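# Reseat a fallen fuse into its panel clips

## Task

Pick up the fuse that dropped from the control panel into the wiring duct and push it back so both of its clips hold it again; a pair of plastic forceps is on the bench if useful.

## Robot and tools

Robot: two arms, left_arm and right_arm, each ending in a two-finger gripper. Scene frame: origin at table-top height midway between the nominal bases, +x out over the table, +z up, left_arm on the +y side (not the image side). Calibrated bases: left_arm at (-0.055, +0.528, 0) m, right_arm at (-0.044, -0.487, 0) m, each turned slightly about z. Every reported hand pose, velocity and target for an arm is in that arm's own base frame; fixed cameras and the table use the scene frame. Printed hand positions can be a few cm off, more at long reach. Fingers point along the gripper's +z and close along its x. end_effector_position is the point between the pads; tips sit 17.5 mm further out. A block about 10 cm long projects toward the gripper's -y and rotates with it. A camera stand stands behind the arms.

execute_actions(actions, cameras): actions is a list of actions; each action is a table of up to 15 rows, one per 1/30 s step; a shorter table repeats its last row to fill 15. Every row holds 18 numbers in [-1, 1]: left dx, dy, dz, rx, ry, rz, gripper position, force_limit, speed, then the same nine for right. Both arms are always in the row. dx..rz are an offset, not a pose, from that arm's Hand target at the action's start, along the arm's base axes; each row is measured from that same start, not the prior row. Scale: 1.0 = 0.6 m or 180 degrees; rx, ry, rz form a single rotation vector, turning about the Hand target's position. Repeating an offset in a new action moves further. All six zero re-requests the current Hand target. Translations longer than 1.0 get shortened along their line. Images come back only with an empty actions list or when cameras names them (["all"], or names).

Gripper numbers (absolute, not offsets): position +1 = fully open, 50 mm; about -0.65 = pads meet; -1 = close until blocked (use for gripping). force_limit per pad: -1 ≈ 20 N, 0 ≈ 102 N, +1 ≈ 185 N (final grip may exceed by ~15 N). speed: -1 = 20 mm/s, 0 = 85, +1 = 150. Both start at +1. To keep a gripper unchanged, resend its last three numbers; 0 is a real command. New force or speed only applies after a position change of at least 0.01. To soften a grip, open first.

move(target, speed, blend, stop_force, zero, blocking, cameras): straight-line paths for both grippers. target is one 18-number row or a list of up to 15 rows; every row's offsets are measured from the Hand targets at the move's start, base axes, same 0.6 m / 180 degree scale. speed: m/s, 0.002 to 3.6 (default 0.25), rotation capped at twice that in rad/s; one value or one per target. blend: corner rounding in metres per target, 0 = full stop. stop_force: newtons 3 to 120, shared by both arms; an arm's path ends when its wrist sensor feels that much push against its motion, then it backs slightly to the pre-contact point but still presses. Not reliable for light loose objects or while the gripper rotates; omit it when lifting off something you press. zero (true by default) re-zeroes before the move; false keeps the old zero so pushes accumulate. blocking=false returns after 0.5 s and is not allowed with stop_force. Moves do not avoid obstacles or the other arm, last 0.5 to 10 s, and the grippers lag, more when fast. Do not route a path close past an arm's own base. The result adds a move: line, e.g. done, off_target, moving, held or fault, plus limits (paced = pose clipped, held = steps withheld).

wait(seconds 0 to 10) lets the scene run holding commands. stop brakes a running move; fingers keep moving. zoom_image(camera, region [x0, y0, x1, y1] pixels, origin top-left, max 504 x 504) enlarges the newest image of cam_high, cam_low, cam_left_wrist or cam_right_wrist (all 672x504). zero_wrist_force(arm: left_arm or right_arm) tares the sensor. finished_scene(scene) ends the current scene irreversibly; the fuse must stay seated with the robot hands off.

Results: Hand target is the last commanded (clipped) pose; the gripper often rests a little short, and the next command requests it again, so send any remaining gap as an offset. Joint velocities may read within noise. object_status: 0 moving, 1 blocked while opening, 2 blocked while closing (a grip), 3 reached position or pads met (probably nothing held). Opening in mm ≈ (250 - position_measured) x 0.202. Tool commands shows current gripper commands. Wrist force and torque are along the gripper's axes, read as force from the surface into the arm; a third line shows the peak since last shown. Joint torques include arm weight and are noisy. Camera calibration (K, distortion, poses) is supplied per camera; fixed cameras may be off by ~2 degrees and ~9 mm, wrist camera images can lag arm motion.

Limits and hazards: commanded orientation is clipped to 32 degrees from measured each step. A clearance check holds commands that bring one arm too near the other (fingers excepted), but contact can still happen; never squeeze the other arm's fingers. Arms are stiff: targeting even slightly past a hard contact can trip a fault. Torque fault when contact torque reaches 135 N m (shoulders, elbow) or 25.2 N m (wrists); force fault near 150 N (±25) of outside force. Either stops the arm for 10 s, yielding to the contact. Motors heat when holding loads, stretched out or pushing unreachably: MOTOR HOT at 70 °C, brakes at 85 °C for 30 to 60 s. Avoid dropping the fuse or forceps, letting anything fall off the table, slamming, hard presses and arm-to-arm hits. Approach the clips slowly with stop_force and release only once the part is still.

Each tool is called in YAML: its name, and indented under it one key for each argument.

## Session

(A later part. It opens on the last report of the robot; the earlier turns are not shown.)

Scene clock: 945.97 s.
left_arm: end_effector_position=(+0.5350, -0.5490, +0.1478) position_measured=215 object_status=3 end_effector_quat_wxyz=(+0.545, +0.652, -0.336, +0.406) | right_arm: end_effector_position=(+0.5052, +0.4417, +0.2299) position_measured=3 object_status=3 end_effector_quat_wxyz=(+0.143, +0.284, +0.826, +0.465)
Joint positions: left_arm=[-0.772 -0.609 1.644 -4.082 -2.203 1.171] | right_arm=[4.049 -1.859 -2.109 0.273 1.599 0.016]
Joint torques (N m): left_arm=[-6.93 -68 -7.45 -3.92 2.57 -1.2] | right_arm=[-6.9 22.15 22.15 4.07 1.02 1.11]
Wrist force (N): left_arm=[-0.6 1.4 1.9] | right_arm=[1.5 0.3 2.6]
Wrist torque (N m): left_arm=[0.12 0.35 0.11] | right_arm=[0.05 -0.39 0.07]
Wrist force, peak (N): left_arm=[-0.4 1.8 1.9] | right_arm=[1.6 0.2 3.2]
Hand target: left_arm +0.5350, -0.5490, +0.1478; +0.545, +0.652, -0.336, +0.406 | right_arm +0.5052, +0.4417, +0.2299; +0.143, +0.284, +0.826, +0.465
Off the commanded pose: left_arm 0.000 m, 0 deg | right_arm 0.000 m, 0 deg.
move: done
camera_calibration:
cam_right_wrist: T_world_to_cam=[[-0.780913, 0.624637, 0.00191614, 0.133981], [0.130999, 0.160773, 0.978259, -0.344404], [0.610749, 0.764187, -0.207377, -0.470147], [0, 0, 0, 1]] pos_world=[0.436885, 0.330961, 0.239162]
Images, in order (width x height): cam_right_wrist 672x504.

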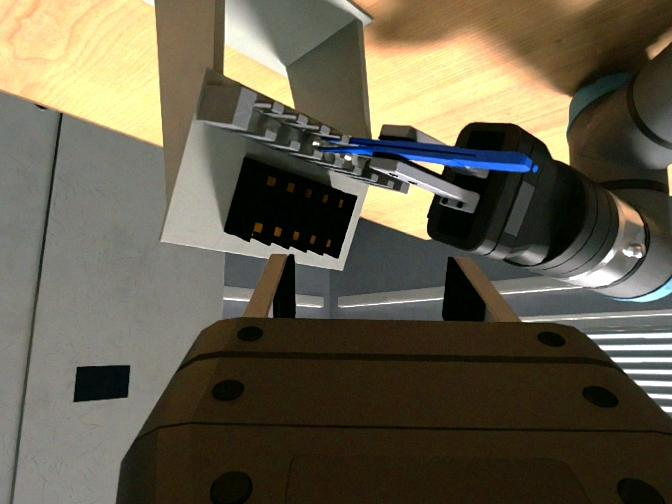

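execute_actions:
  actions:
    - [[0,0,0,0,0,0,-0.3,-1,-1,0,0,0,0,0,0,1,-1,0]]

move:
  target: [0.0119,0.0001,-0.0060,0,0,0,-0.3,-1,-1,0,0,0,0,0,0,1,-1,0]
  speed: 0.02
  stop_force: 3

execute_actions:
  actions:
    - [[0,0,0,0,0,0,-0.365,-1,-1,0,0,0,0,0,0,1,-1,0]]
  cameras: ["cam_right_wrist"]

zoom_image:
  camera: "cam_right_wrist"
  region: [300, 110, 400, 180]

move:
  target: [-0.0119,-0.0001,0.0060,0,0,0,-0.365,-1,-1,0,0,0,0,0,0,1,-1,0]
  speed: 0.015
  cameras: ["cam_right_wrist"]

zoom_image:
  camera: "cam_right_wrist"
  region: [300, 110, 400, 180]

Scene clock: 961.60 s.
left_arm: end_effector_position=(+0.5350, -0.5490, +0.1478) position_measured=198 object_status=3 end_effector_quat_wxyz=(+0.545, +0.652, -0.336, +0.406) | right_arm: end_effector_position=(+0.5052, +0.4417, +0.2299) position_measured=3 object_status=3 end_effector_quat_wxyz=(+0.143, +0.284, +0.826, +0.465)
Joint positions: left_arm=[-0.773 -0.609 1.644 -4.082 -2.203 1.171] | right_arm=[4.049 -1.859 -2.109 0.273 1.599 0.016]
Joint torques (N m): left_arm=[-6.27 -67.54 -7.64 -3.89 2.63 -1.14] | right_arm=[-6.57 22.33 21.48 4.14 1.16 1.04]
Wrist force (N): left_arm=[-0.8 1.5 1.8] | right_arm=[1.5 0.5 2.8]
Wrist torque (N m): left_arm=[0.13 0.32 0.10] | right_arm=[0.07 -0.40 0.06]
Wrist force, peak (N): left_arm=[-0.5 1.7 2.1] | right_arm=[1.6 0.5 3.2]
Hand target: left_arm +0.5350, -0.5490, +0.1478; +0.545, +0.652, -0.336, +0.406 | right_arm +0.5052, +0.4417, +0.2299; +0.143, +0.284, +0.826, +0.465
Off the commanded pose: left_arm 0.000 m, 0 deg | right_arm 0.000 m, 0 deg.
Step readings (end_effector_position of left_arm | right_arm):
0: (+0.5350, -0.5490, +0.1478) | (+0.5052, +0.4417, +0.2299)
1: (+0.5350, -0.5490, +0.1478) | (+0.5052, +0.4417, +0.2299)
2: (+0.5350, -0.5490, +0.1478) | (+0.5052, +0.4417, +0.2299)
4: (+0.5350, -0.5490, +0.1478) | (+0.5052, +0.4417, +0.2299)
8: (+0.5350, -0.5490, +0.1478) | (+0.5052, +0.4417, +0.2299)
15: (+0.5350, -0.5490, +0.1478) | (+0.5052, +0.4417, +0.2299)

Scene clock: 962.97 s.
left_arm: end_effector_position=(+0.5421, -0.5490, +0.1442) position_measured=198 object_status=3 end_effector_quat_wxyz=(+0.545, +0.652, -0.336, +0.406) | right_arm: end_effector_position=(+0.5052, +0.4417, +0.2299) position_measured=3 object_status=3 end_effector_quat_wxyz=(+0.143, +0.284, +0.826, +0.465)
Joint positions: left_arm=[-0.764 -0.594 1.621 -4.074 -2.212 1.172] | right_arm=[4.049 -1.859 -2.109 0.273 1.599 0.016]
Joint torques (N m): left_arm=[7.9 -42.72 -22.6 -0.78 -2.21 1.32] | right_arm=[-6.77 22.45 21.3 4.06 1.09 1.01]
Wrist force (N): left_arm=[-0.9 2.1 1.8] | right_arm=[1.3 0.3 2.9]
Wrist torque (N m): left_arm=[0.14 0.34 0.02] | right_arm=[0.04 -0.36 0.06]
Wrist force, peak (N): left_arm=[-0.8 2.2 1.9] | right_arm=[2.0 0.3 3.1]
Hand target: left_arm +0.5421, -0.5490, +0.1442; +0.545, +0.652, -0.336, +0.406 | right_arm +0.5052, +0.4417, +0.2299; +0.143, +0.284, +0.826, +0.465
Off the commanded pose: left_arm 0.000 m, 0 deg | right_arm 0.000 m, 0 deg.
move: done

Scene clock: 963.67 s.
left_arm: end_effector_position=(+0.5421, -0.5490, +0.1442) position_measured=207 object_status=3 end_effector_quat_wxyz=(+0.545, +0.652, -0.336, +0.406) | right_arm: end_effector_position=(+0.5052, +0.4417, +0.2299) position_measured=3 object_status=3 end_effector_quat_wxyz=(+0.143, +0.284, +0.826, +0.465)
Joint positions: left_arm=[-0.764 -0.594 1.621 -4.074 -2.212 1.172] | right_arm=[4.049 -1.859 -2.109 0.273 1.599 0.016]
Joint torques (N m): left_arm=[7.08 -42.94 -22.32 -0.84 -2.16 1.23] | right_arm=[-6.71 22 21.16 4.16 1.02 1.09]
Wrist force (N): left_arm=[-0.6 1.7 1.8] | right_arm=[1.3 0.3 2.6]
Wrist torque (N m): left_arm=[0.16 0.32 0.02] | right_arm=[0.03 -0.37 0.06]
Wrist force, peak (N): left_arm=[-0.8 2.2 1.7] | right_arm=[1.6 0.0 3.0]
Hand target: left_arm +0.5421, -0.5490, +0.1442; +0.545, +0.652, -0.336, +0.406 | right_arm +0.5052, +0.4417, +0.2299; +0.143, +0.284, +0.826, +0.465
Off the commanded pose: left_arm 0.000 m, 0 deg | right_arm 0.000 m, 0 deg.
Step readings (end_effector_position of left_arm | right_arm):
0: (+0.5421, -0.5490, +0.1442) | (+0.5052, +0.4417, +0.2299)
1: (+0.5421, -0.5490, +0.1442) | (+0.5052, +0.4417, +0.2299)
2: (+0.5421, -0.5490, +0.1442) | (+0.5052, +0.4417, +0.2299)
4: (+0.5421, -0.5490, +0.1442) | (+0.5052, +0.4417, +0.2299)
8: (+0.5421, -0.5490, +0.1442) | (+0.5052, +0.4417, +0.2299)
15: (+0.5421, -0.5490, +0.1442) | (+0.5052, +0.4417, +0.2299)
camera_calibration:
cam_right_wrist: T_world_to_cam=[[-0.780913, 0.624637, 0.00191614, 0.133981], [0.130999, 0.160773, 0.978259, -0.344404], [0.610749, 0.764187, -0.207377, -0.470147], [0, 0, 0, 1]] pos_world=[0.436885, 0.330961, 0.239162]
Images, in order (width x height): cam_right_wrist 672x504.

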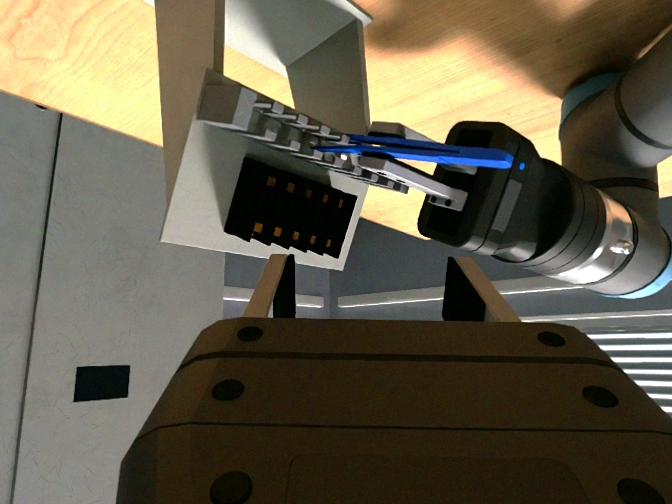

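Scaled by 5.040 from the camera's 672x504 image, which has a finer 960x720 frame.

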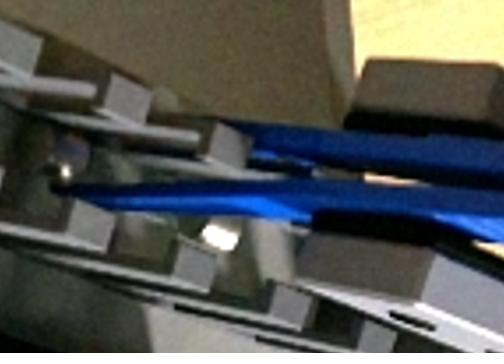

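Scene clock: 964.53 s.
left_arm: end_effector_position=(+0.5350, -0.5490, +0.1478) position_measured=207 object_status=3 end_effector_quat_wxyz=(+0.545, +0.652, -0.336, +0.406) | right_arm: end_effector_position=(+0.5052, +0.4417, +0.2299) position_measured=3 object_status=3 end_effector_quat_wxyz=(+0.143, +0.284, +0.826, +0.465)
Joint positions: left_arm=[-0.772 -0.609 1.644 -4.082 -2.203 1.171] | right_arm=[4.049 -1.859 -2.109 0.273 1.599 0.016]
Joint torques (N m): left_arm=[-7.5 -66.44 -7.26 -4.09 2.43 -1.19] | right_arm=[-7.04 22.02 21.49 4.08 1.01 1.09]
Wrist force (N): left_arm=[-0.8 1.6 1.9] | right_arm=[1.6 0.4 2.8]
Wrist torque (N m): left_arm=[0.14 0.34 0.11] | right_arm=[0.05 -0.41 0.06]
Wrist force, peak (N): left_arm=[-0.7 1.6 2.1] | right_arm=[1.4 0.3 3.2]
Hand target: left_arm +0.5350, -0.5490, +0.1478; +0.545, +0.652, -0.336, +0.406 | right_arm +0.5052, +0.4417, +0.2299; +0.143, +0.284, +0.826, +0.465
Off the commanded pose: left_arm 0.000 m, 0 deg | right_arm 0.000 m, 0 deg.
move: done
camera_calibration:
cam_right_wrist: T_world_to_cam=[[-0.780913, 0.624637, 0.00191614, 0.133981], [0.130999, 0.160773, 0.978259, -0.344404], [0.610749, 0.764187, -0.207377, -0.470147], [0, 0, 0, 1]] pos_world=[0.436885, 0.330961, 0.239162]
Images, in order (width x height): cam_right_wrist 672x504.

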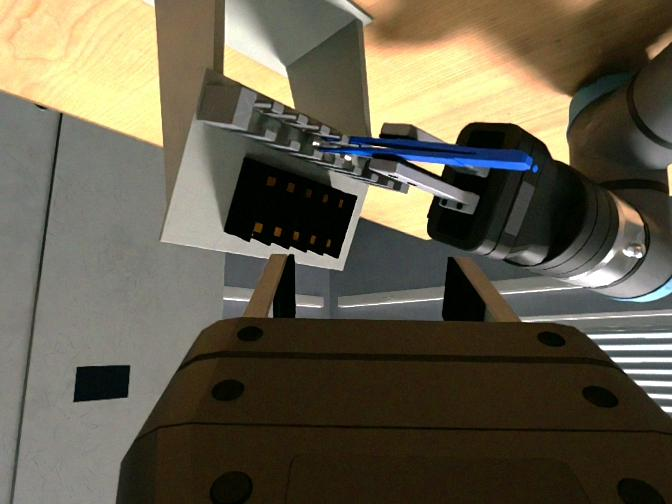

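Scaled by 5.040 from the camera's 672x504 image, which has a finer 960x720 frame.

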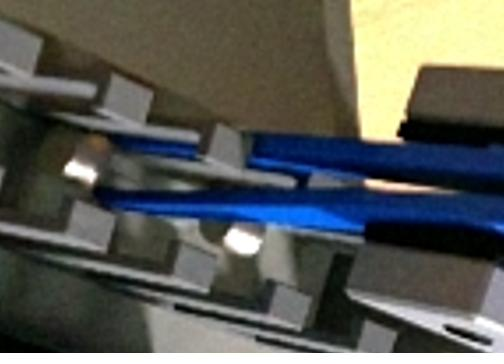

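move:
  target: [-0.0045,0,0.0022,0,0,0,-0.365,-1,-1,0,0,0,0,0,0,1,-1,0]
  speed: 0.005
  cameras: ["cam_right_wrist"]

zoom_image:
  camera: "cam_right_wrist"
  region: [300, 110, 400, 180]

Scene clock: 971.00 s.
left_arm: end_effector_position=(+0.5323, -0.5490, +0.1491) position_measured=207 object_status=3 end_effector_quat_wxyz=(+0.545, +0.652, -0.336, +0.406) | right_arm: end_effector_position=(+0.5052, +0.4417, +0.2299) position_measured=3 object_status=3 end_effector_quat_wxyz=(+0.143, +0.284, +0.826, +0.465)
Joint positions: left_arm=[-0.776 -0.614 1.652 -4.085 -2.2 1.171] | right_arm=[4.049 -1.859 -2.109 0.273 1.599 0.016]
Joint torques (N m): left_arm=[-6.2 -68.78 -6.15 -4.03 2.7 -1.21] | right_arm=[-7.08 22.32 21.31 4.15 1.01 1]
Wrist force (N): left_arm=[-0.8 1.3 1.7] | right_arm=[1.6 0.3 3.0]
Wrist torque (N m): left_arm=[0.12 0.31 0.09] | right_arm=[0.05 -0.41 0.07]
Wrist force, peak (N): left_arm=[-0.8 1.5 2.2] | right_arm=[1.7 0.7 3.0]
Hand target: left_arm +0.5323, -0.5490, +0.1492; +0.545, +0.652, -0.336, +0.406 | right_arm +0.5052, +0.4417, +0.2299; +0.143, +0.284, +0.826, +0.465
Off the commanded pose: left_arm 0.000 m, 0 deg | right_arm 0.000 m, 0 deg.
move: done
camera_calibration:
cam_right_wrist: T_world_to_cam=[[-0.780913, 0.624637, 0.00191614, 0.133981], [0.130999, 0.160773, 0.978259, -0.344404], [0.610749, 0.764187, -0.207377, -0.470147], [0, 0, 0, 1]] pos_world=[0.436885, 0.330961, 0.239162]
Images, in order (width x height): cam_right_wrist 672x504.

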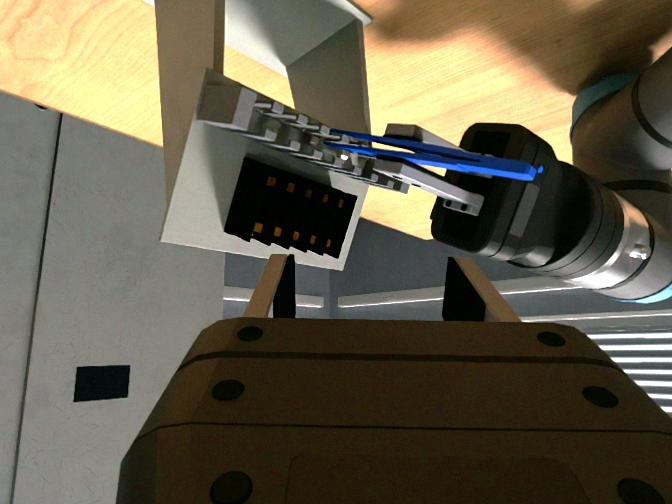

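Scaled by 5.040 from the camera's 672x504 image, which has a finer 960x720 frame.

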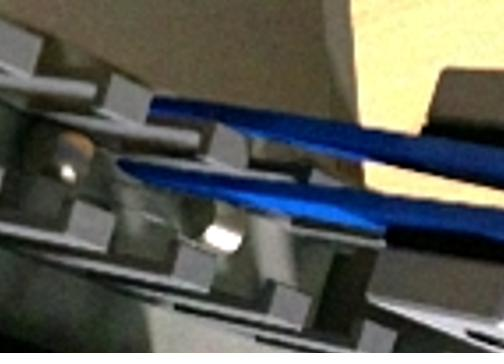

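move:
  target:
    - [-0.0104,0,0.0052,0,0,0,-0.365,-1,-1,0,0,0,0,0,0,1,-1,0]
    - [-0.0078,0,0.0104,0,0,0,-0.365,-1,-1,0,0,0,0,0,0,1,-1,0]
  speed: 0.03

execute_actions:
  actions:
    - [[0,0,0,0,0,0,-0.3,-1,-1,0,0,0,0,0,0,1,-1,0]]
  cameras: ["cam_right_wrist"]

zoom_image:
  camera: "cam_right_wrist"
  region: [300, 110, 400, 180]

Scene clock: 994.43 s.
left_arm: end_effector_position=(+0.5275, -0.5490, +0.1553) position_measured=207 object_status=3 end_effector_quat_wxyz=(+0.545, +0.652, -0.336, +0.406) | right_arm: end_effector_position=(+0.5052, +0.4417, +0.2299) position_measured=3 object_status=3 end_effector_quat_wxyz=(+0.143, +0.284, +0.826, +0.465)
Joint positions: left_arm=[-0.782 -0.632 1.669 -4.085 -2.194 1.17] | right_arm=[4.049 -1.859 -2.109 0.273 1.599 0.016]
Joint torques (N m): left_arm=[7.15 -66.72 -23.19 -0.88 -2.25 1.29] | right_arm=[-7.06 22.51 21.02 4.21 0.98 1.07]
Wrist force (N): left_arm=[-0.9 1.3 1.7] | right_arm=[1.2 0.3 2.8]
Wrist torque (N m): left_arm=[0.11 0.31 0.07] | right_arm=[0.04 -0.35 0.05]
Wrist force, peak (N): left_arm=[-1.4 1.5 1.9] | right_arm=[1.6 0.2 3.0]
Hand target: left_arm +0.5276, -0.5490, +0.1554; +0.545, +0.652, -0.336, +0.406 | right_arm +0.5052, +0.4417, +0.2299; +0.143, +0.284, +0.826, +0.465
Off the commanded pose: left_arm 0.000 m, 0 deg | right_arm 0.000 m, 0 deg.
move: done

Scene clock: 995.13 s.
left_arm: end_effector_position=(+0.5276, -0.5490, +0.1554) position_measured=198 object_status=3 end_effector_quat_wxyz=(+0.545, +0.652, -0.336, +0.406) | right_arm: end_effector_position=(+0.5052, +0.4417, +0.2299) position_measured=3 object_status=3 end_effector_quat_wxyz=(+0.143, +0.284, +0.826, +0.465)
Joint positions: left_arm=[-0.782 -0.632 1.669 -4.085 -2.194 1.17] | right_arm=[4.049 -1.859 -2.109 0.273 1.599 0.016]
Joint torques (N m): left_arm=[7.4 -67.37 -22.78 -0.81 -2.3 1.3] | right_arm=[-7.48 22.59 20.97 4.16 0.97 1.14]
Wrist force (N): left_arm=[-1.0 1.3 1.9] | right_arm=[1.6 0.5 2.6]
Wrist torque (N m): left_arm=[0.11 0.33 0.07] | right_arm=[0.08 -0.41 0.06]
Wrist force, peak (N): left_arm=[-1.2 1.5 1.9] | right_arm=[1.7 0.4 2.9]
Hand target: left_arm +0.5276, -0.5490, +0.1554; +0.545, +0.652, -0.336, +0.406 | right_arm +0.5052, +0.4417, +0.2299; +0.143, +0.284, +0.826, +0.465
Off the commanded pose: left_arm 0.000 m, 0 deg | right_arm 0.000 m, 0 deg.
Step readings (end_effector_position of left_arm | right_arm):
0: (+0.5275, -0.5490, +0.1553) | (+0.5052, +0.4417, +0.2299)
1: (+0.5275, -0.5490, +0.1553) | (+0.5052, +0.4417, +0.2299)
2: (+0.5276, -0.5490, +0.1554) | (+0.5052, +0.4417, +0.2299)
4: (+0.5276, -0.5490, +0.1554) | (+0.5052, +0.4417, +0.2299)
8: (+0.5276, -0.5490, +0.1554) | (+0.5052, +0.4417, +0.2299)
15: (+0.5276, -0.5490, +0.1554) | (+0.5052, +0.4417, +0.2299)
camera_calibration:
cam_right_wrist: T_world_to_cam=[[-0.780913, 0.624637, 0.00191614, 0.133981], [0.130999, 0.160773, 0.978259, -0.344404], [0.610749, 0.764187, -0.207377, -0.470147], [0, 0, 0, 1]] pos_world=[0.436885, 0.330961, 0.239162]
Images, in order (width x height): cam_right_wrist 672x504.

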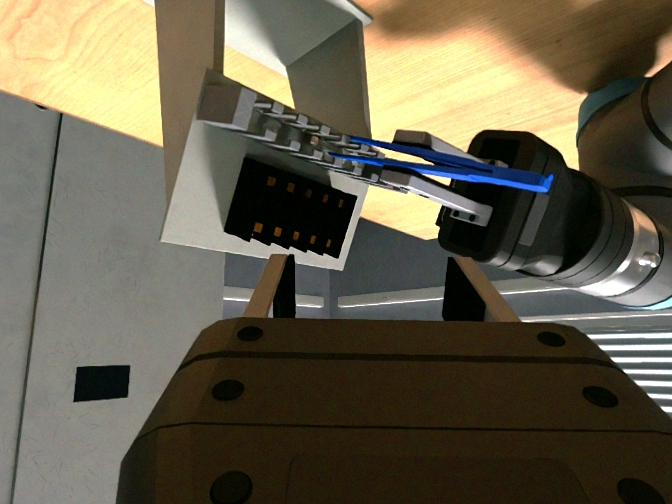

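Scaled by 5.040 from the camera's 672x504 image, which has a finer 960x720 frame.

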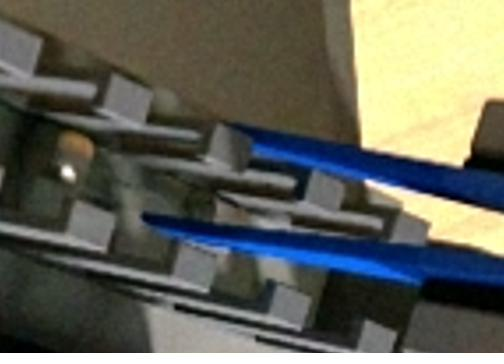

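move:
  target:
    - [0.0015,0,0.0030,0,0,0,-0.3,-1,-1,0,0,0,0,0,0,1,-1,0]
    - [0.0283,0.0001,-0.0104,0,0,0,-0.3,-1,-1,0,0,0,0,0,0,1,-1,0]
  speed: 0.03
  stop_force: 3
  cameras: ["cam_right_wrist"]

zoom_image:
  camera: "cam_right_wrist"
  region: [300, 110, 400, 180]

execute_actions:
  actions:
    - [[0,0,0,0,0,0,-1,-1,-1,0,0,0,0,0,0,1,-1,0]]
    - [[0,0,0,0,0,0,-1,-1,-1,0,0,0,0,0,0,1,-1,0]]
  cameras: ["cam_right_wrist"]

zoom_image:
  camera: "cam_right_wrist"
  region: [300, 110, 400, 180]

Scene clock: 1007.23 s.
left_arm: end_effector_position=(+0.5446, -0.5490, +0.1492) position_measured=198 object_status=3 end_effector_quat_wxyz=(+0.545, +0.652, -0.336, +0.406) | right_arm: end_effector_position=(+0.5052, +0.4417, +0.2299) position_measured=3 object_status=3 end_effector_quat_wxyz=(+0.143, +0.284, +0.826, +0.465)
Joint positions: left_arm=[-0.761 -0.601 1.617 -4.062 -2.215 1.173] | right_arm=[4.049 -1.859 -2.109 0.273 1.599 0.016]
Joint torques (N m): left_arm=[8.55 -43.46 -23.23 -0.7 -2.27 1.19] | right_arm=[-6.6 22.35 20.37 4.3 0.96 1.03]
Wrist force (N): left_arm=[-1.0 1.6 1.8] | right_arm=[1.4 0.2 2.7]
Wrist torque (N m): left_arm=[0.14 0.31 0.01] | right_arm=[0.03 -0.38 0.06]
Wrist force, peak (N): left_arm=[-0.9 1.5 2.2] | right_arm=[1.6 0.2 3.1]
Hand target: left_arm +0.5446, -0.5490, +0.1492; +0.545, +0.652, -0.336, +0.406 | right_arm +0.5052, +0.4417, +0.2299; +0.143, +0.284, +0.826, +0.465
Off the commanded pose: left_arm 0.000 m, 0 deg | right_arm 0.000 m, 0 deg.
move: done
camera_calibration:
cam_right_wrist: T_world_to_cam=[[-0.780913, 0.624637, 0.00191614, 0.133981], [0.130999, 0.160773, 0.978259, -0.344404], [0.610749, 0.764187, -0.207377, -0.470147], [0, 0, 0, 1]] pos_world=[0.436885, 0.330961, 0.239162]
Images, in order (width x height): cam_right_wrist 672x504.

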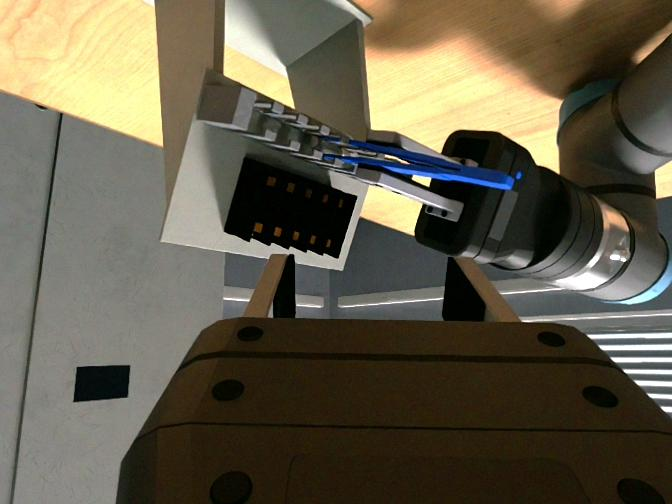

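Scaled by 5.040 from the camera's 672x504 image, which has a finer 960x720 frame.

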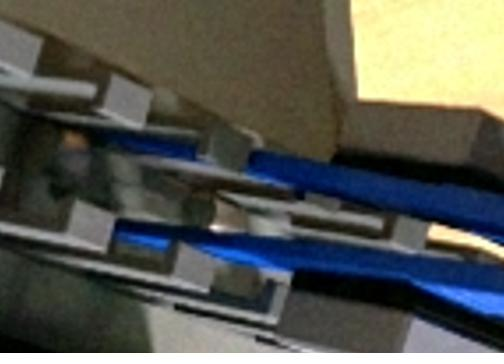

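Scene clock: 1008.43 s.
left_arm: end_effector_position=(+0.5446, -0.5490, +0.1492) position_measured=226 object_status=2 end_effector_quat_wxyz=(+0.545, +0.652, -0.336, +0.406) | right_arm: end_effector_position=(+0.5052, +0.4417, +0.2299) position_measured=3 object_status=3 end_effector_quat_wxyz=(+0.143, +0.284, +0.826, +0.465)
Joint positions: left_arm=[-0.761 -0.601 1.617 -4.062 -2.215 1.173] | right_arm=[4.049 -1.859 -2.109 0.273 1.599 0.016]
Joint torques (N m): left_arm=[6.84 -42.89 -23.81 -1.03 -2.15 1.22] | right_arm=[-7.34 22.36 20.89 4.19 1.07 1.08]
Wrist force (N): left_arm=[-1.2 1.4 2.0] | right_arm=[1.6 0.3 2.8]
Wrist torque (N m): left_arm=[0.13 0.35 0.01] | right_arm=[0.04 -0.42 0.06]
Wrist force, peak (N): left_arm=[-1.2 1.4 2.0] | right_arm=[1.6 0.4 3.0]
Hand target: left_arm +0.5446, -0.5490, +0.1492; +0.545, +0.652, -0.336, +0.406 | right_arm +0.5052, +0.4417, +0.2299; +0.143, +0.284, +0.826, +0.465
Off the commanded pose: left_arm 0.000 m, 0 deg | right_arm 0.000 m, 0 deg.
Step readings (end_effector_position of left_arm | right_arm):
0: (+0.5446, -0.5490, +0.1492) | (+0.5052, +0.4417, +0.2299)
1: (+0.5446, -0.5490, +0.1492) | (+0.5052, +0.4417, +0.2299)
2: (+0.5446, -0.5490, +0.1492) | (+0.5052, +0.4417, +0.2299)
4: (+0.5446, -0.5490, +0.1492) | (+0.5052, +0.4417, +0.2299)
8: (+0.5446, -0.5490, +0.1492) | (+0.5052, +0.4417, +0.2299)
15: (+0.5446, -0.5490, +0.1492) | (+0.5052, +0.4417, +0.2299)
16: (+0.5446, -0.5490, +0.1492) | (+0.5052, +0.4417, +0.2299)
17: (+0.5446, -0.5490, +0.1492) | (+0.5052, +0.4417, +0.2299)
19: (+0.5446, -0.5490, +0.1492) | (+0.5052, +0.4417, +0.2299)
23: (+0.5446, -0.5490, +0.1492) | (+0.5052, +0.4417, +0.2299)
30: (+0.5446, -0.5490, +0.1492) | (+0.5052, +0.4417, +0.2299)
camera_calibration:
cam_right_wrist: T_world_to_cam=[[-0.780913, 0.624637, 0.00191614, 0.133981], [0.130999, 0.160773, 0.978259, -0.344404], [0.610749, 0.764187, -0.207377, -0.470147], [0, 0, 0, 1]] pos_world=[0.436885, 0.330961, 0.239162]
Images, in order (width x height): cam_right_wrist 672x504.

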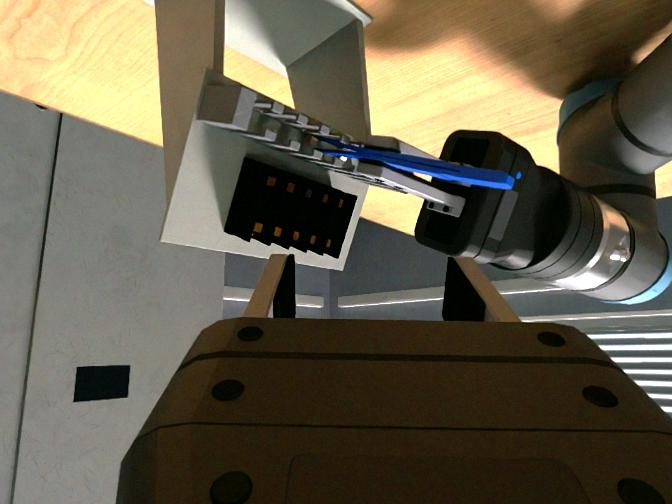

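Scaled by 5.040 from the camera's 672x504 image, which has a finer 960x720 frame.

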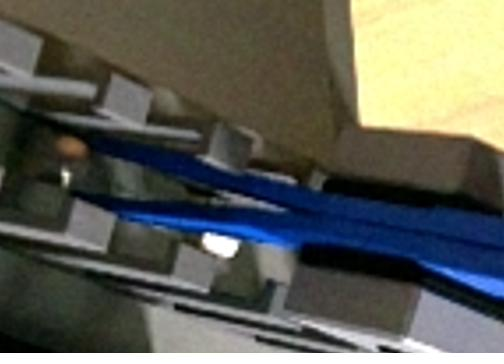

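move:
  target: [-0.0134,-0.0001,0.0067,0,0,0,-1,-1,-1,0,0,0,0,0,0,1,-1,0]
  speed: 0.015
  cameras: ["cam_right_wrist"]

zoom_image:
  camera: "cam_right_wrist"
  region: [300, 110, 400, 180]

Scene clock: 1032.63 s.
left_arm: end_effector_position=(+0.5366, -0.5490, +0.1531) position_measured=226 object_status=2 end_effector_quat_wxyz=(+0.545, +0.652, -0.336, +0.406) | right_arm: end_effector_position=(+0.5052, +0.4417, +0.2299) position_measured=3 object_status=3 end_effector_quat_wxyz=(+0.143, +0.284, +0.826, +0.465)
Joint positions: left_arm=[-0.771 -0.618 1.642 -4.071 -2.205 1.171] | right_arm=[4.049 -1.859 -2.109 0.273 1.599 0.016]
Joint torques (N m): left_arm=[-7.04 -68.75 -7.78 -3.89 2.69 -1.18] | right_arm=[-6.94 21.77 20.57 4.31 1.04 1.06]
Wrist force (N): left_arm=[-1.0 1.4 1.7] | right_arm=[1.5 0.4 2.7]
Wrist torque (N m): left_arm=[0.13 0.32 0.09] | right_arm=[0.07 -0.39 0.06]
Wrist force, peak (N): left_arm=[-1.1 1.6 2.0] | right_arm=[1.7 0.3 3.2]
Hand target: left_arm +0.5365, -0.5490, +0.1532; +0.545, +0.652, -0.336, +0.406 | right_arm +0.5052, +0.4417, +0.2299; +0.143, +0.284, +0.826, +0.465
Off the commanded pose: left_arm 0.000 m, 0 deg | right_arm 0.000 m, 0 deg.
move: done
camera_calibration:
cam_right_wrist: T_world_to_cam=[[-0.780913, 0.624637, 0.00191614, 0.133981], [0.130999, 0.160773, 0.978259, -0.344404], [0.610749, 0.764187, -0.207377, -0.470147], [0, 0, 0, 1]] pos_world=[0.436885, 0.330961, 0.239162]
Images, in order (width x height): cam_right_wrist 672x504.

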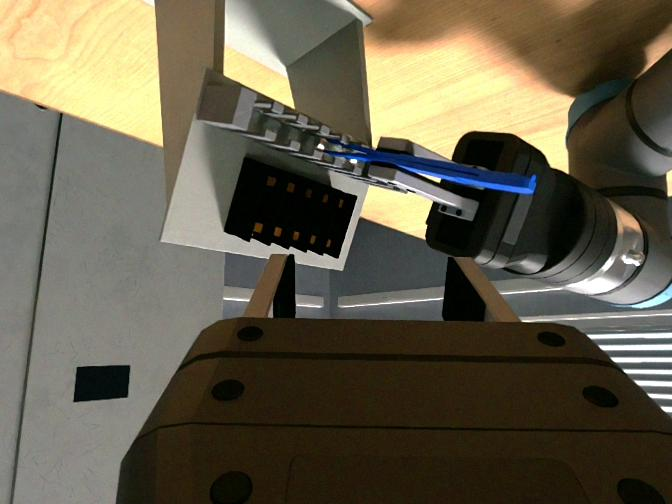

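Scaled by 5.040 from the camera's 672x504 image, which has a finer 960x720 frame.

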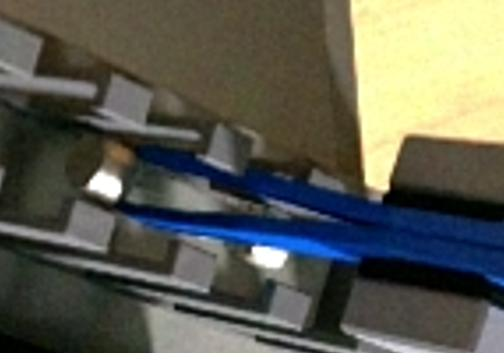

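move:
  target: [-0.0119,-0.0001,0.0060,0,0,0,-1,-1,-1,0,0,0,0,0,0,1,-1,0]
  speed: 0.015
  cameras: ["cam_right_wrist"]

zoom_image:
  camera: "cam_right_wrist"
  region: [300, 110, 400, 180]

Scene clock: 1041.47 s.
left_arm: end_effector_position=(+0.5294, -0.5491, +0.1567) position_measured=226 object_status=2 end_effector_quat_wxyz=(+0.545, +0.652, -0.336, +0.406) | right_arm: end_effector_position=(+0.5052, +0.4417, +0.2299) position_measured=3 object_status=3 end_effector_quat_wxyz=(+0.143, +0.284, +0.826, +0.465)
Joint positions: left_arm=[-0.78 -0.633 1.665 -4.079 -2.196 1.17] | right_arm=[4.049 -1.859 -2.109 0.273 1.599 0.016]
Joint torques (N m): left_arm=[-7.21 -66.39 -7.13 -4 2.57 -1.34] | right_arm=[-6.93 22.29 20.15 4.31 0.96 1.09]
Wrist force (N): left_arm=[-0.9 1.5 1.7] | right_arm=[1.5 0.3 2.8]
Wrist torque (N m): left_arm=[0.14 0.31 0.08] | right_arm=[0.04 -0.39 0.06]
Wrist force, peak (N): left_arm=[-1.1 1.5 2.1] | right_arm=[1.9 0.4 3.0]
Hand target: left_arm +0.5294, -0.5491, +0.1568; +0.545, +0.652, -0.336, +0.406 | right_arm +0.5052, +0.4417, +0.2299; +0.143, +0.284, +0.826, +0.465
Off the commanded pose: left_arm 0.000 m, 0 deg | right_arm 0.000 m, 0 deg.
move: done
camera_calibration:
cam_right_wrist: T_world_to_cam=[[-0.780913, 0.624637, 0.00191614, 0.133981], [0.130999, 0.160773, 0.978259, -0.344404], [0.610749, 0.764187, -0.207377, -0.470147], [0, 0, 0, 1]] pos_world=[0.436885, 0.330961, 0.239162]
Images, in order (width x height): cam_right_wrist 672x504.

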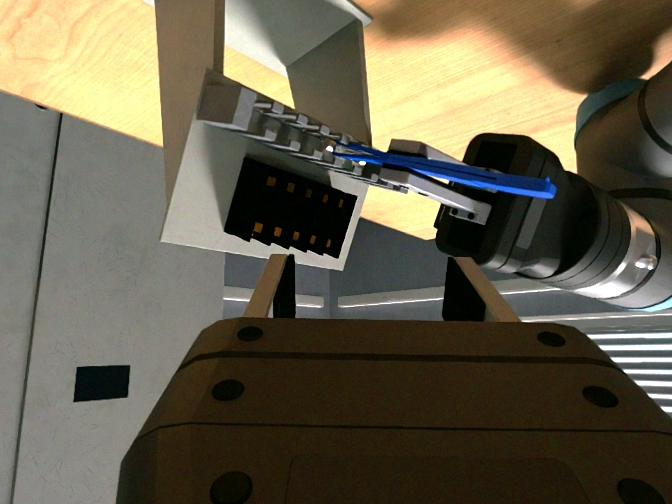

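Scaled by 5.040 from the camera's 672x504 image, which has a finer 960x720 frame.

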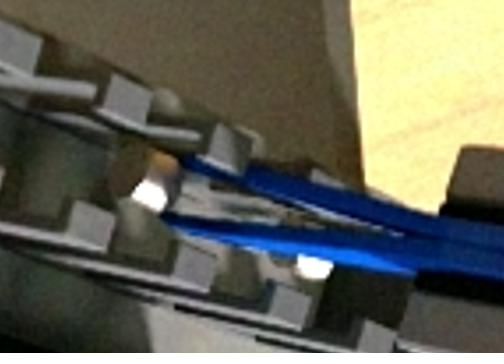

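move:
  target: [-0.0149,-0.0001,0.0075,0,0,0,-1,-1,-1,0,0,0,0,0,0,1,-1,0]
  speed: 0.015
  cameras: ["cam_right_wrist"]

zoom_image:
  camera: "cam_right_wrist"
  region: [300, 110, 400, 180]

Scene clock: 1047.63 s.
left_arm: end_effector_position=(+0.5205, -0.5492, +0.1612) position_measured=226 object_status=2 end_effector_quat_wxyz=(+0.545, +0.652, -0.336, +0.406) | right_arm: end_effector_position=(+0.5052, +0.4417, +0.2299) position_measured=3 object_status=3 end_effector_quat_wxyz=(+0.143, +0.284, +0.826, +0.465)
Joint positions: left_arm=[-0.791 -0.651 1.692 -4.089 -2.184 1.169] | right_arm=[4.049 -1.859 -2.109 0.273 1.599 0.016]
Joint torques (N m): left_arm=[-5.97 -66.86 -7.45 -4.03 2.73 -1.26] | right_arm=[-7.33 22.57 20.29 4.36 1.02 0.98]
Wrist force (N): left_arm=[-0.8 1.3 2.1] | right_arm=[1.5 0.5 3.1]
Wrist torque (N m): left_arm=[0.11 0.30 0.08] | right_arm=[0.09 -0.39 0.06]
Wrist force, peak (N): left_arm=[-1.0 1.6 2.1] | right_arm=[1.8 0.3 3.0]
Hand target: left_arm +0.5204, -0.5492, +0.1613; +0.545, +0.652, -0.336, +0.406 | right_arm +0.5052, +0.4417, +0.2299; +0.143, +0.284, +0.826, +0.465
Off the commanded pose: left_arm 0.000 m, 0 deg | right_arm 0.000 m, 0 deg.
move: done
camera_calibration:
cam_right_wrist: T_world_to_cam=[[-0.780913, 0.624637, 0.00191614, 0.133981], [0.130999, 0.160773, 0.978259, -0.344404], [0.610749, 0.764187, -0.207377, -0.470147], [0, 0, 0, 1]] pos_world=[0.436885, 0.330961, 0.239162]
Images, in order (width x height): cam_right_wrist 672x504.

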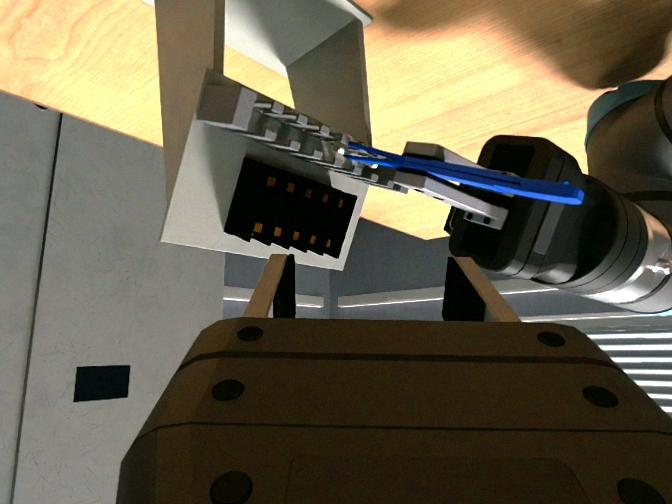

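Scaled by 5.040 from the camera's 672x504 image, which has a finer 960x720 frame.

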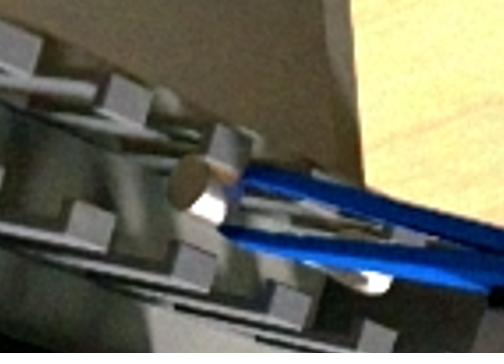

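move:
  target:
    - [-0.0224,-0.0002,0.0112,0,0,0,-1,-1,-1,0,0,0,0,0,0,1,-1,0]
    - [-0.1044,-0.0007,0.0520,0,0,0,-1,-1,-1,0,0,0,0,0,0,1,-1,0]
  speed: [0.02,0.06]
  blend: [0.003,0]
  cameras: ["cam_right_wrist","cam_left_wrist"]

zoom_image:
  camera: "cam_right_wrist"
  region: [300, 100, 500, 240]

Scene clock: 1054.67 s.
left_arm: end_effector_position=(+0.4579, -0.5496, +0.1924) position_measured=226 object_status=2 end_effector_quat_wxyz=(+0.545, +0.652, -0.336, +0.406) | right_arm: end_effector_position=(+0.5052, +0.4417, +0.2299) position_measured=3 object_status=3 end_effector_quat_wxyz=(+0.143, +0.284, +0.826, +0.465)
Joint positions: left_arm=[-0.881 -0.779 1.871 -4.146 -2.095 1.159] | right_arm=[4.049 -1.859 -2.109 0.273 1.599 0.016]
Joint torques (N m): left_arm=[-6.6 -62.13 -4.95 -4.27 2.63 -1.08] | right_arm=[-7.01 22.73 20.07 4.39 0.91 1.16]
Wrist force (N): left_arm=[-0.9 1.5 2.0] | right_arm=[1.7 0.1 2.6]
Wrist torque (N m): left_arm=[0.13 0.32 0.11] | right_arm=[0.01 -0.43 0.06]
Wrist force, peak (N): left_arm=[-1.5 1.8 2.1] | right_arm=[1.7 0.3 3.1]
Hand target: left_arm +0.4578, -0.5496, +0.1925; +0.545, +0.652, -0.336, +0.406 | right_arm +0.5052, +0.4417, +0.2299; +0.143, +0.284, +0.826, +0.465
Off the commanded pose: left_arm 0.000 m, 0 deg | right_arm 0.000 m, 0 deg.
move: done
camera_calibration:
cam_left_wrist: T_world_to_cam=[[0.451332, -0.00316852, 0.89235, -0.371664], [-0.87553, 0.191705, 0.443506, 0.433409], [-0.172473, -0.981448, 0.0837485, -0.342778], [0, 0, 0, 1]] pos_world=[0.488087, -0.420682, 0.168142]
cam_right_wrist: T_world_to_cam=[[-0.780913, 0.624637, 0.00191614, 0.133981], [0.130999, 0.160773, 0.978259, -0.344404], [0.610749, 0.764187, -0.207377, -0.470147], [0, 0, 0, 1]] pos_world=[0.436885, 0.330961, 0.239162]
Images, in order (width x height): cam_left_wrist 672x504, cam_right_wrist 672x504.

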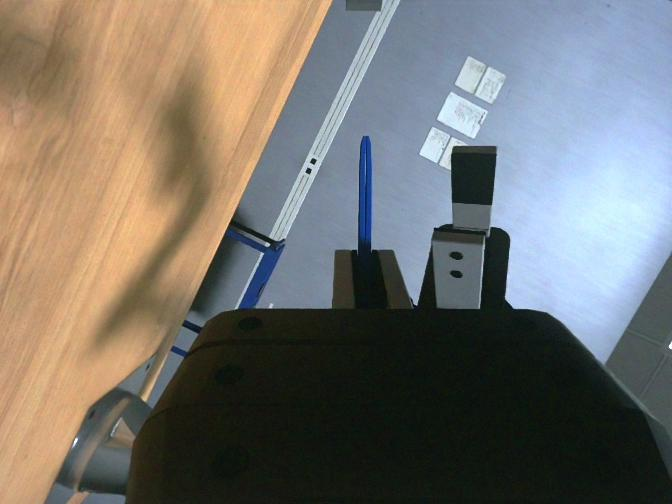

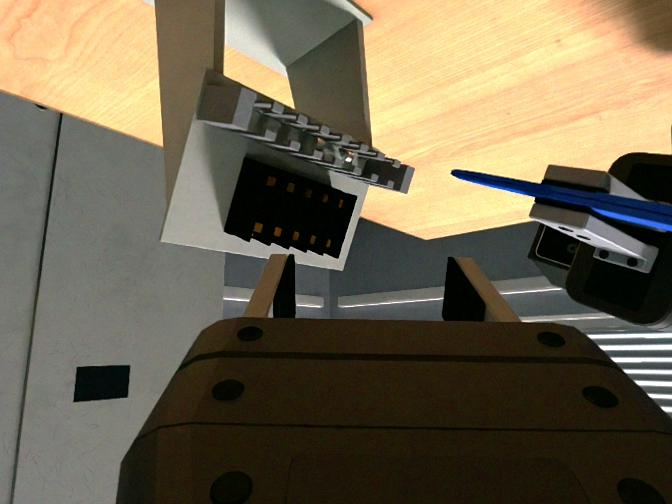

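Scaled by 2.520 from the camera's 672x504 image, which has a finer 960x720 frame.

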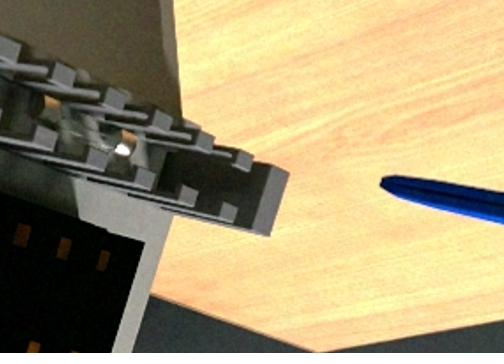

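zoom_image:
  camera: "cam_right_wrist"
  region: [300, 110, 400, 180]

Scaled by 5.040 from the camera's 672x504 image, which has a finer 960x720 frame.

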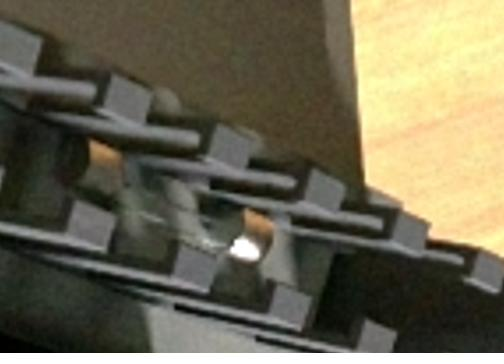

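move:
  target:
    - [0,0,0,0,0,0,-0.30,-1,-1,0,0,0,0,0,0,1,-1,0]
    - [0.0960,0.0010,-0.0480,0,0,0,-0.30,-1,-1,0,0,0,0,0,0,1,-1,0]
  speed: 0.08
  cameras: ["cam_right_wrist","cam_left_wrist"]

zoom_image:
  camera: "cam_right_wrist"
  region: [300, 110, 400, 180]

Scene clock: 1097.57 s.
left_arm: end_effector_position=(+0.5154, -0.5490, +0.1637) position_measured=198 object_status=3 end_effector_quat_wxyz=(+0.545, +0.652, -0.336, +0.406) | right_arm: end_effector_position=(+0.5052, +0.4417, +0.2299) position_measured=3 object_status=3 end_effector_quat_wxyz=(+0.143, +0.284, +0.826, +0.465)
Joint positions: left_arm=[-0.798 -0.662 1.708 -4.095 -2.178 1.168] | right_arm=[4.049 -1.859 -2.109 0.273 1.599 0.016]
Joint torques (N m): left_arm=[7.78 -41.24 -23.1 -1.05 -2.26 1.42] | right_arm=[-6.69 22.33 19.02 4.44 1.01 1.09]
Wrist force (N): left_arm=[-0.9 1.1 2.0] | right_arm=[1.4 0.4 2.6]
Wrist torque (N m): left_arm=[0.07 0.32 -0.01] | right_arm=[0.05 -0.39 0.06]
Wrist force, peak (N): left_arm=[-0.8 2.8 2.0] | right_arm=[1.5 0.4 3.1]
Hand target: left_arm +0.5154, -0.5490, +0.1637; +0.545, +0.652, -0.336, +0.406 | right_arm +0.5052, +0.4417, +0.2299; +0.143, +0.284, +0.826, +0.465
Off the commanded pose: left_arm 0.000 m, 0 deg | right_arm 0.000 m, 0 deg.
move: done
camera_calibration:
cam_left_wrist: T_world_to_cam=[[0.451332, -0.00316852, 0.89235, -0.371914], [-0.87553, 0.191705, 0.443506, 0.49641], [-0.172473, -0.981448, 0.0837485, -0.32986], [0, 0, 0, 1]] pos_world=[0.545587, -0.420082, 0.139342]
cam_right_wrist: T_world_to_cam=[[-0.780913, 0.624637, 0.00191614, 0.133981], [0.130999, 0.160773, 0.978259, -0.344404], [0.610749, 0.764187, -0.207377, -0.470147], [0, 0, 0, 1]] pos_world=[0.436885, 0.330961, 0.239162]
Images, in order (width x height): cam_left_wrist 672x504, cam_right_wrist 672x504.

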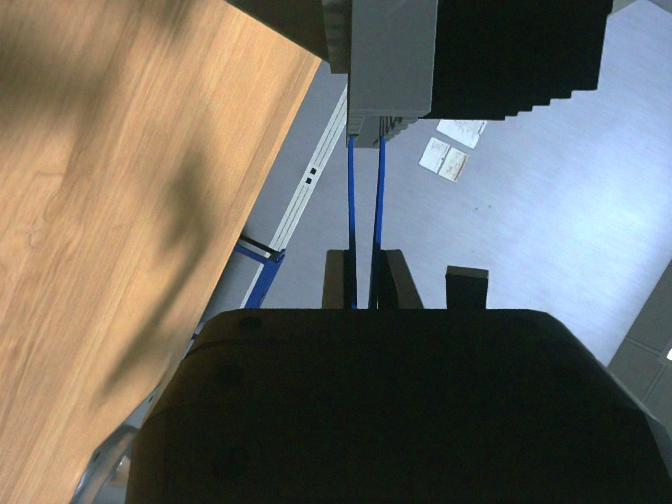

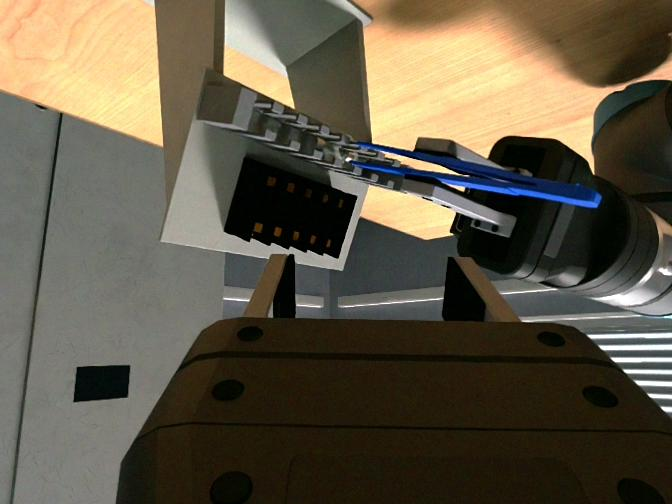

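Scaled by 5.040 from the camera's 672x504 image, which has a finer 960x720 frame.

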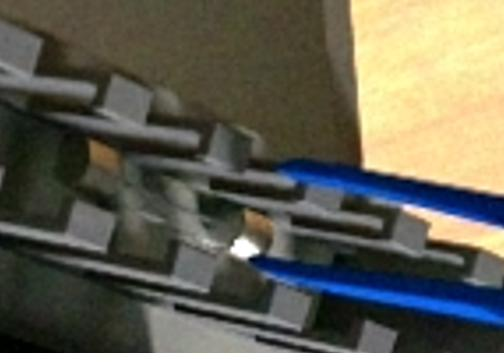

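move:
  target:
    - [0.0224,0.0002,-0.0112,0,0,0,-0.30,-1,-1,0,0,0,0,0,0,1,-1,0]
    - [0.0373,0.0042,-0.0186,0,0,0,-0.30,-1,-1,0,0,0,0,0,0,1,-1,0]
  speed: 0.03
  stop_force: 4
  cameras: ["cam_right_wrist"]

zoom_image:
  camera: "cam_right_wrist"
  region: [300, 110, 400, 180]

Scene clock: 1108.70 s.
left_arm: end_effector_position=(+0.5378, -0.5465, +0.1525) position_measured=198 object_status=3 end_effector_quat_wxyz=(+0.545, +0.652, -0.336, +0.406) | right_arm: end_effector_position=(+0.5052, +0.4417, +0.2299) position_measured=3 object_status=3 end_effector_quat_wxyz=(+0.143, +0.284, +0.826, +0.465)
Joint positions: left_arm=[-0.766 -0.617 1.643 -4.072 -2.21 1.172] | right_arm=[4.049 -1.859 -2.109 0.273 1.599 0.016]
Joint torques (N m): left_arm=[8.54 -43.46 -23.11 -1.01 -2.35 1.35] | right_arm=[-6.65 22.55 19.3 4.47 0.96 1.05]
Wrist force (N): left_arm=[-1.0 1.6 1.9] | right_arm=[1.5 0.2 2.8]
Wrist torque (N m): left_arm=[0.15 0.32 0.00] | right_arm=[0.03 -0.39 0.06]
Wrist force, peak (N): left_arm=[-1.0 1.6 2.1] | right_arm=[1.6 0.7 3.1]
Hand target: left_arm +0.5378, -0.5465, +0.1525; +0.545, +0.652, -0.336, +0.406 | right_arm +0.5052, +0.4417, +0.2299; +0.143, +0.284, +0.826, +0.465
Off the commanded pose: left_arm 0.000 m, 0 deg | right_arm 0.000 m, 0 deg.
move: done
camera_calibration:
cam_right_wrist: T_world_to_cam=[[-0.780913, 0.624637, 0.00191614, 0.133981], [0.130999, 0.160773, 0.978259, -0.344404], [0.610749, 0.764187, -0.207377, -0.470147], [0, 0, 0, 1]] pos_world=[0.436885, 0.330961, 0.239162]
Images, in order (width x height): cam_right_wrist 672x504.

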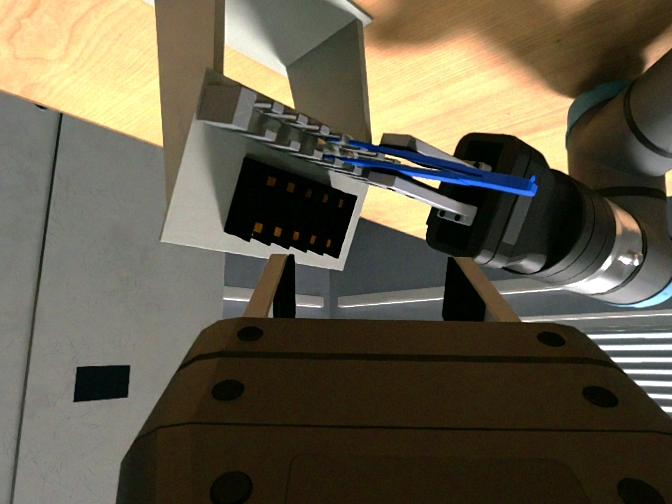

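Scaled by 5.040 from the camera's 672x504 image, which has a finer 960x720 frame.

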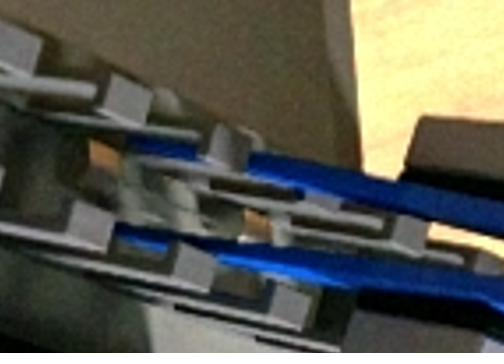

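move:
  target: [0.0113,0.0001,-0.0055,0,0,0,-0.30,-1,-1,0,0,0,0,0,0,1,-1,0]
  speed: 0.02
  stop_force: 3
  cameras: ["cam_right_wrist"]

zoom_image:
  camera: "cam_right_wrist"
  region: [300, 110, 400, 180]

Scene clock: 1121.67 s.
left_arm: end_effector_position=(+0.5446, -0.5464, +0.1492) position_measured=198 object_status=3 end_effector_quat_wxyz=(+0.545, +0.652, -0.336, +0.406) | right_arm: end_effector_position=(+0.5052, +0.4417, +0.2299) position_measured=3 object_status=3 end_effector_quat_wxyz=(+0.143, +0.284, +0.826, +0.465)
Joint positions: left_arm=[-0.757 -0.603 1.622 -4.064 -2.218 1.173] | right_arm=[4.049 -1.859 -2.109 0.273 1.599 0.016]
Joint torques (N m): left_arm=[7.17 -43.61 -24.5 -0.96 -2.35 1.47] | right_arm=[-6.68 22.63 18.86 4.55 0.93 0.96]
Wrist force (N): left_arm=[-0.9 1.5 1.9] | right_arm=[1.7 0.1 2.7]
Wrist torque (N m): left_arm=[0.14 0.32 0.01] | right_arm=[0.02 -0.43 0.06]
Wrist force, peak (N): left_arm=[-1.0 1.6 2.1] | right_arm=[1.7 0.3 3.2]
Hand target: left_arm +0.5446, -0.5464, +0.1492; +0.545, +0.652, -0.336, +0.406 | right_arm +0.5052, +0.4417, +0.2299; +0.143, +0.284, +0.826, +0.465
Off the commanded pose: left_arm 0.000 m, 0 deg | right_arm 0.000 m, 0 deg.
move: done
camera_calibration:
cam_right_wrist: T_world_to_cam=[[-0.780913, 0.624637, 0.00191614, 0.133981], [0.130999, 0.160773, 0.978259, -0.344404], [0.610749, 0.764187, -0.207377, -0.470147], [0, 0, 0, 1]] pos_world=[0.436885, 0.330961, 0.239162]
Images, in order (width x height): cam_right_wrist 672x504.

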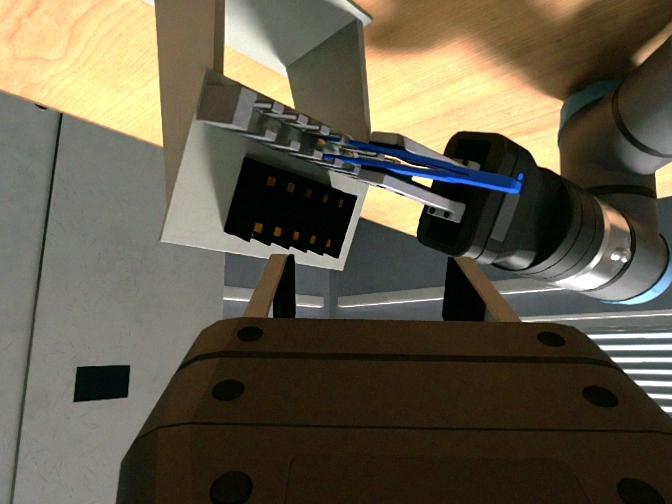

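Scaled by 5.040 from the camera's 672x504 image, which has a finer 960x720 frame.

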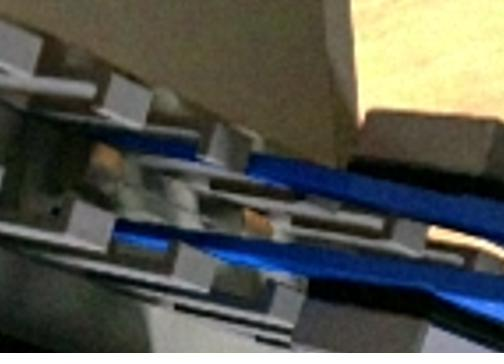

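move:
  target: [0,0,0,0,0,0,-1,-1,-1,0,0,0,0,0,0,1,-1,0]
  cameras: ["cam_right_wrist"]

zoom_image:
  camera: "cam_right_wrist"
  region: [300, 110, 400, 180]

Scene clock: 1130.70 s.
left_arm: end_effector_position=(+0.5446, -0.5464, +0.1492) position_measured=226 object_status=2 end_effector_quat_wxyz=(+0.545, +0.652, -0.336, +0.406) | right_arm: end_effector_position=(+0.5052, +0.4417, +0.2299) position_measured=3 object_status=3 end_effector_quat_wxyz=(+0.143, +0.284, +0.826, +0.465)
Joint positions: left_arm=[-0.757 -0.603 1.622 -4.064 -2.218 1.173] | right_arm=[4.049 -1.859 -2.109 0.273 1.599 0.016]
Joint torques (N m): left_arm=[7.89 -43.09 -22.59 -0.73 -2.3 1.27] | right_arm=[-7 23.21 19.46 4.55 0.93 1.07]
Wrist force (N): left_arm=[-1.0 1.7 1.8] | right_arm=[1.4 0.0 2.6]
Wrist torque (N m): left_arm=[0.17 0.32 0.01] | right_arm=[0.00 -0.37 0.07]
Wrist force, peak (N): left_arm=[-0.8 1.6 2.2] | right_arm=[1.5 0.6 3.1]
Hand target: left_arm +0.5446, -0.5464, +0.1492; +0.545, +0.652, -0.336, +0.406 | right_arm +0.5052, +0.4417, +0.2299; +0.143, +0.284, +0.826, +0.465
Off the commanded pose: left_arm 0.000 m, 0 deg | right_arm 0.000 m, 0 deg.
move: done
camera_calibration:
cam_right_wrist: T_world_to_cam=[[-0.780913, 0.624637, 0.00191614, 0.133981], [0.130999, 0.160773, 0.978259, -0.344404], [0.610749, 0.764187, -0.207377, -0.470147], [0, 0, 0, 1]] pos_world=[0.436885, 0.330961, 0.239162]
Images, in order (width x height): cam_right_wrist 672x504.

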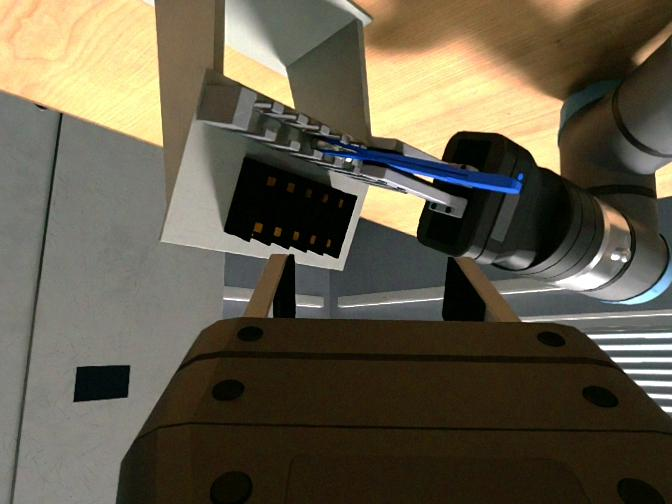

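Scaled by 5.040 from the camera's 672x504 image, which has a finer 960x720 frame.

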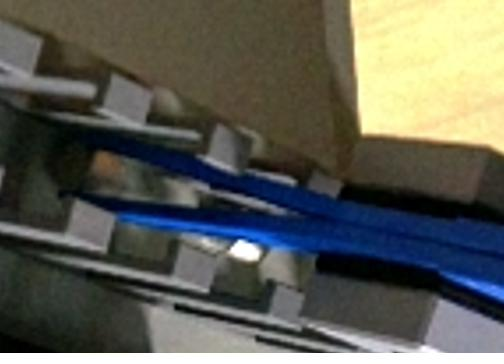

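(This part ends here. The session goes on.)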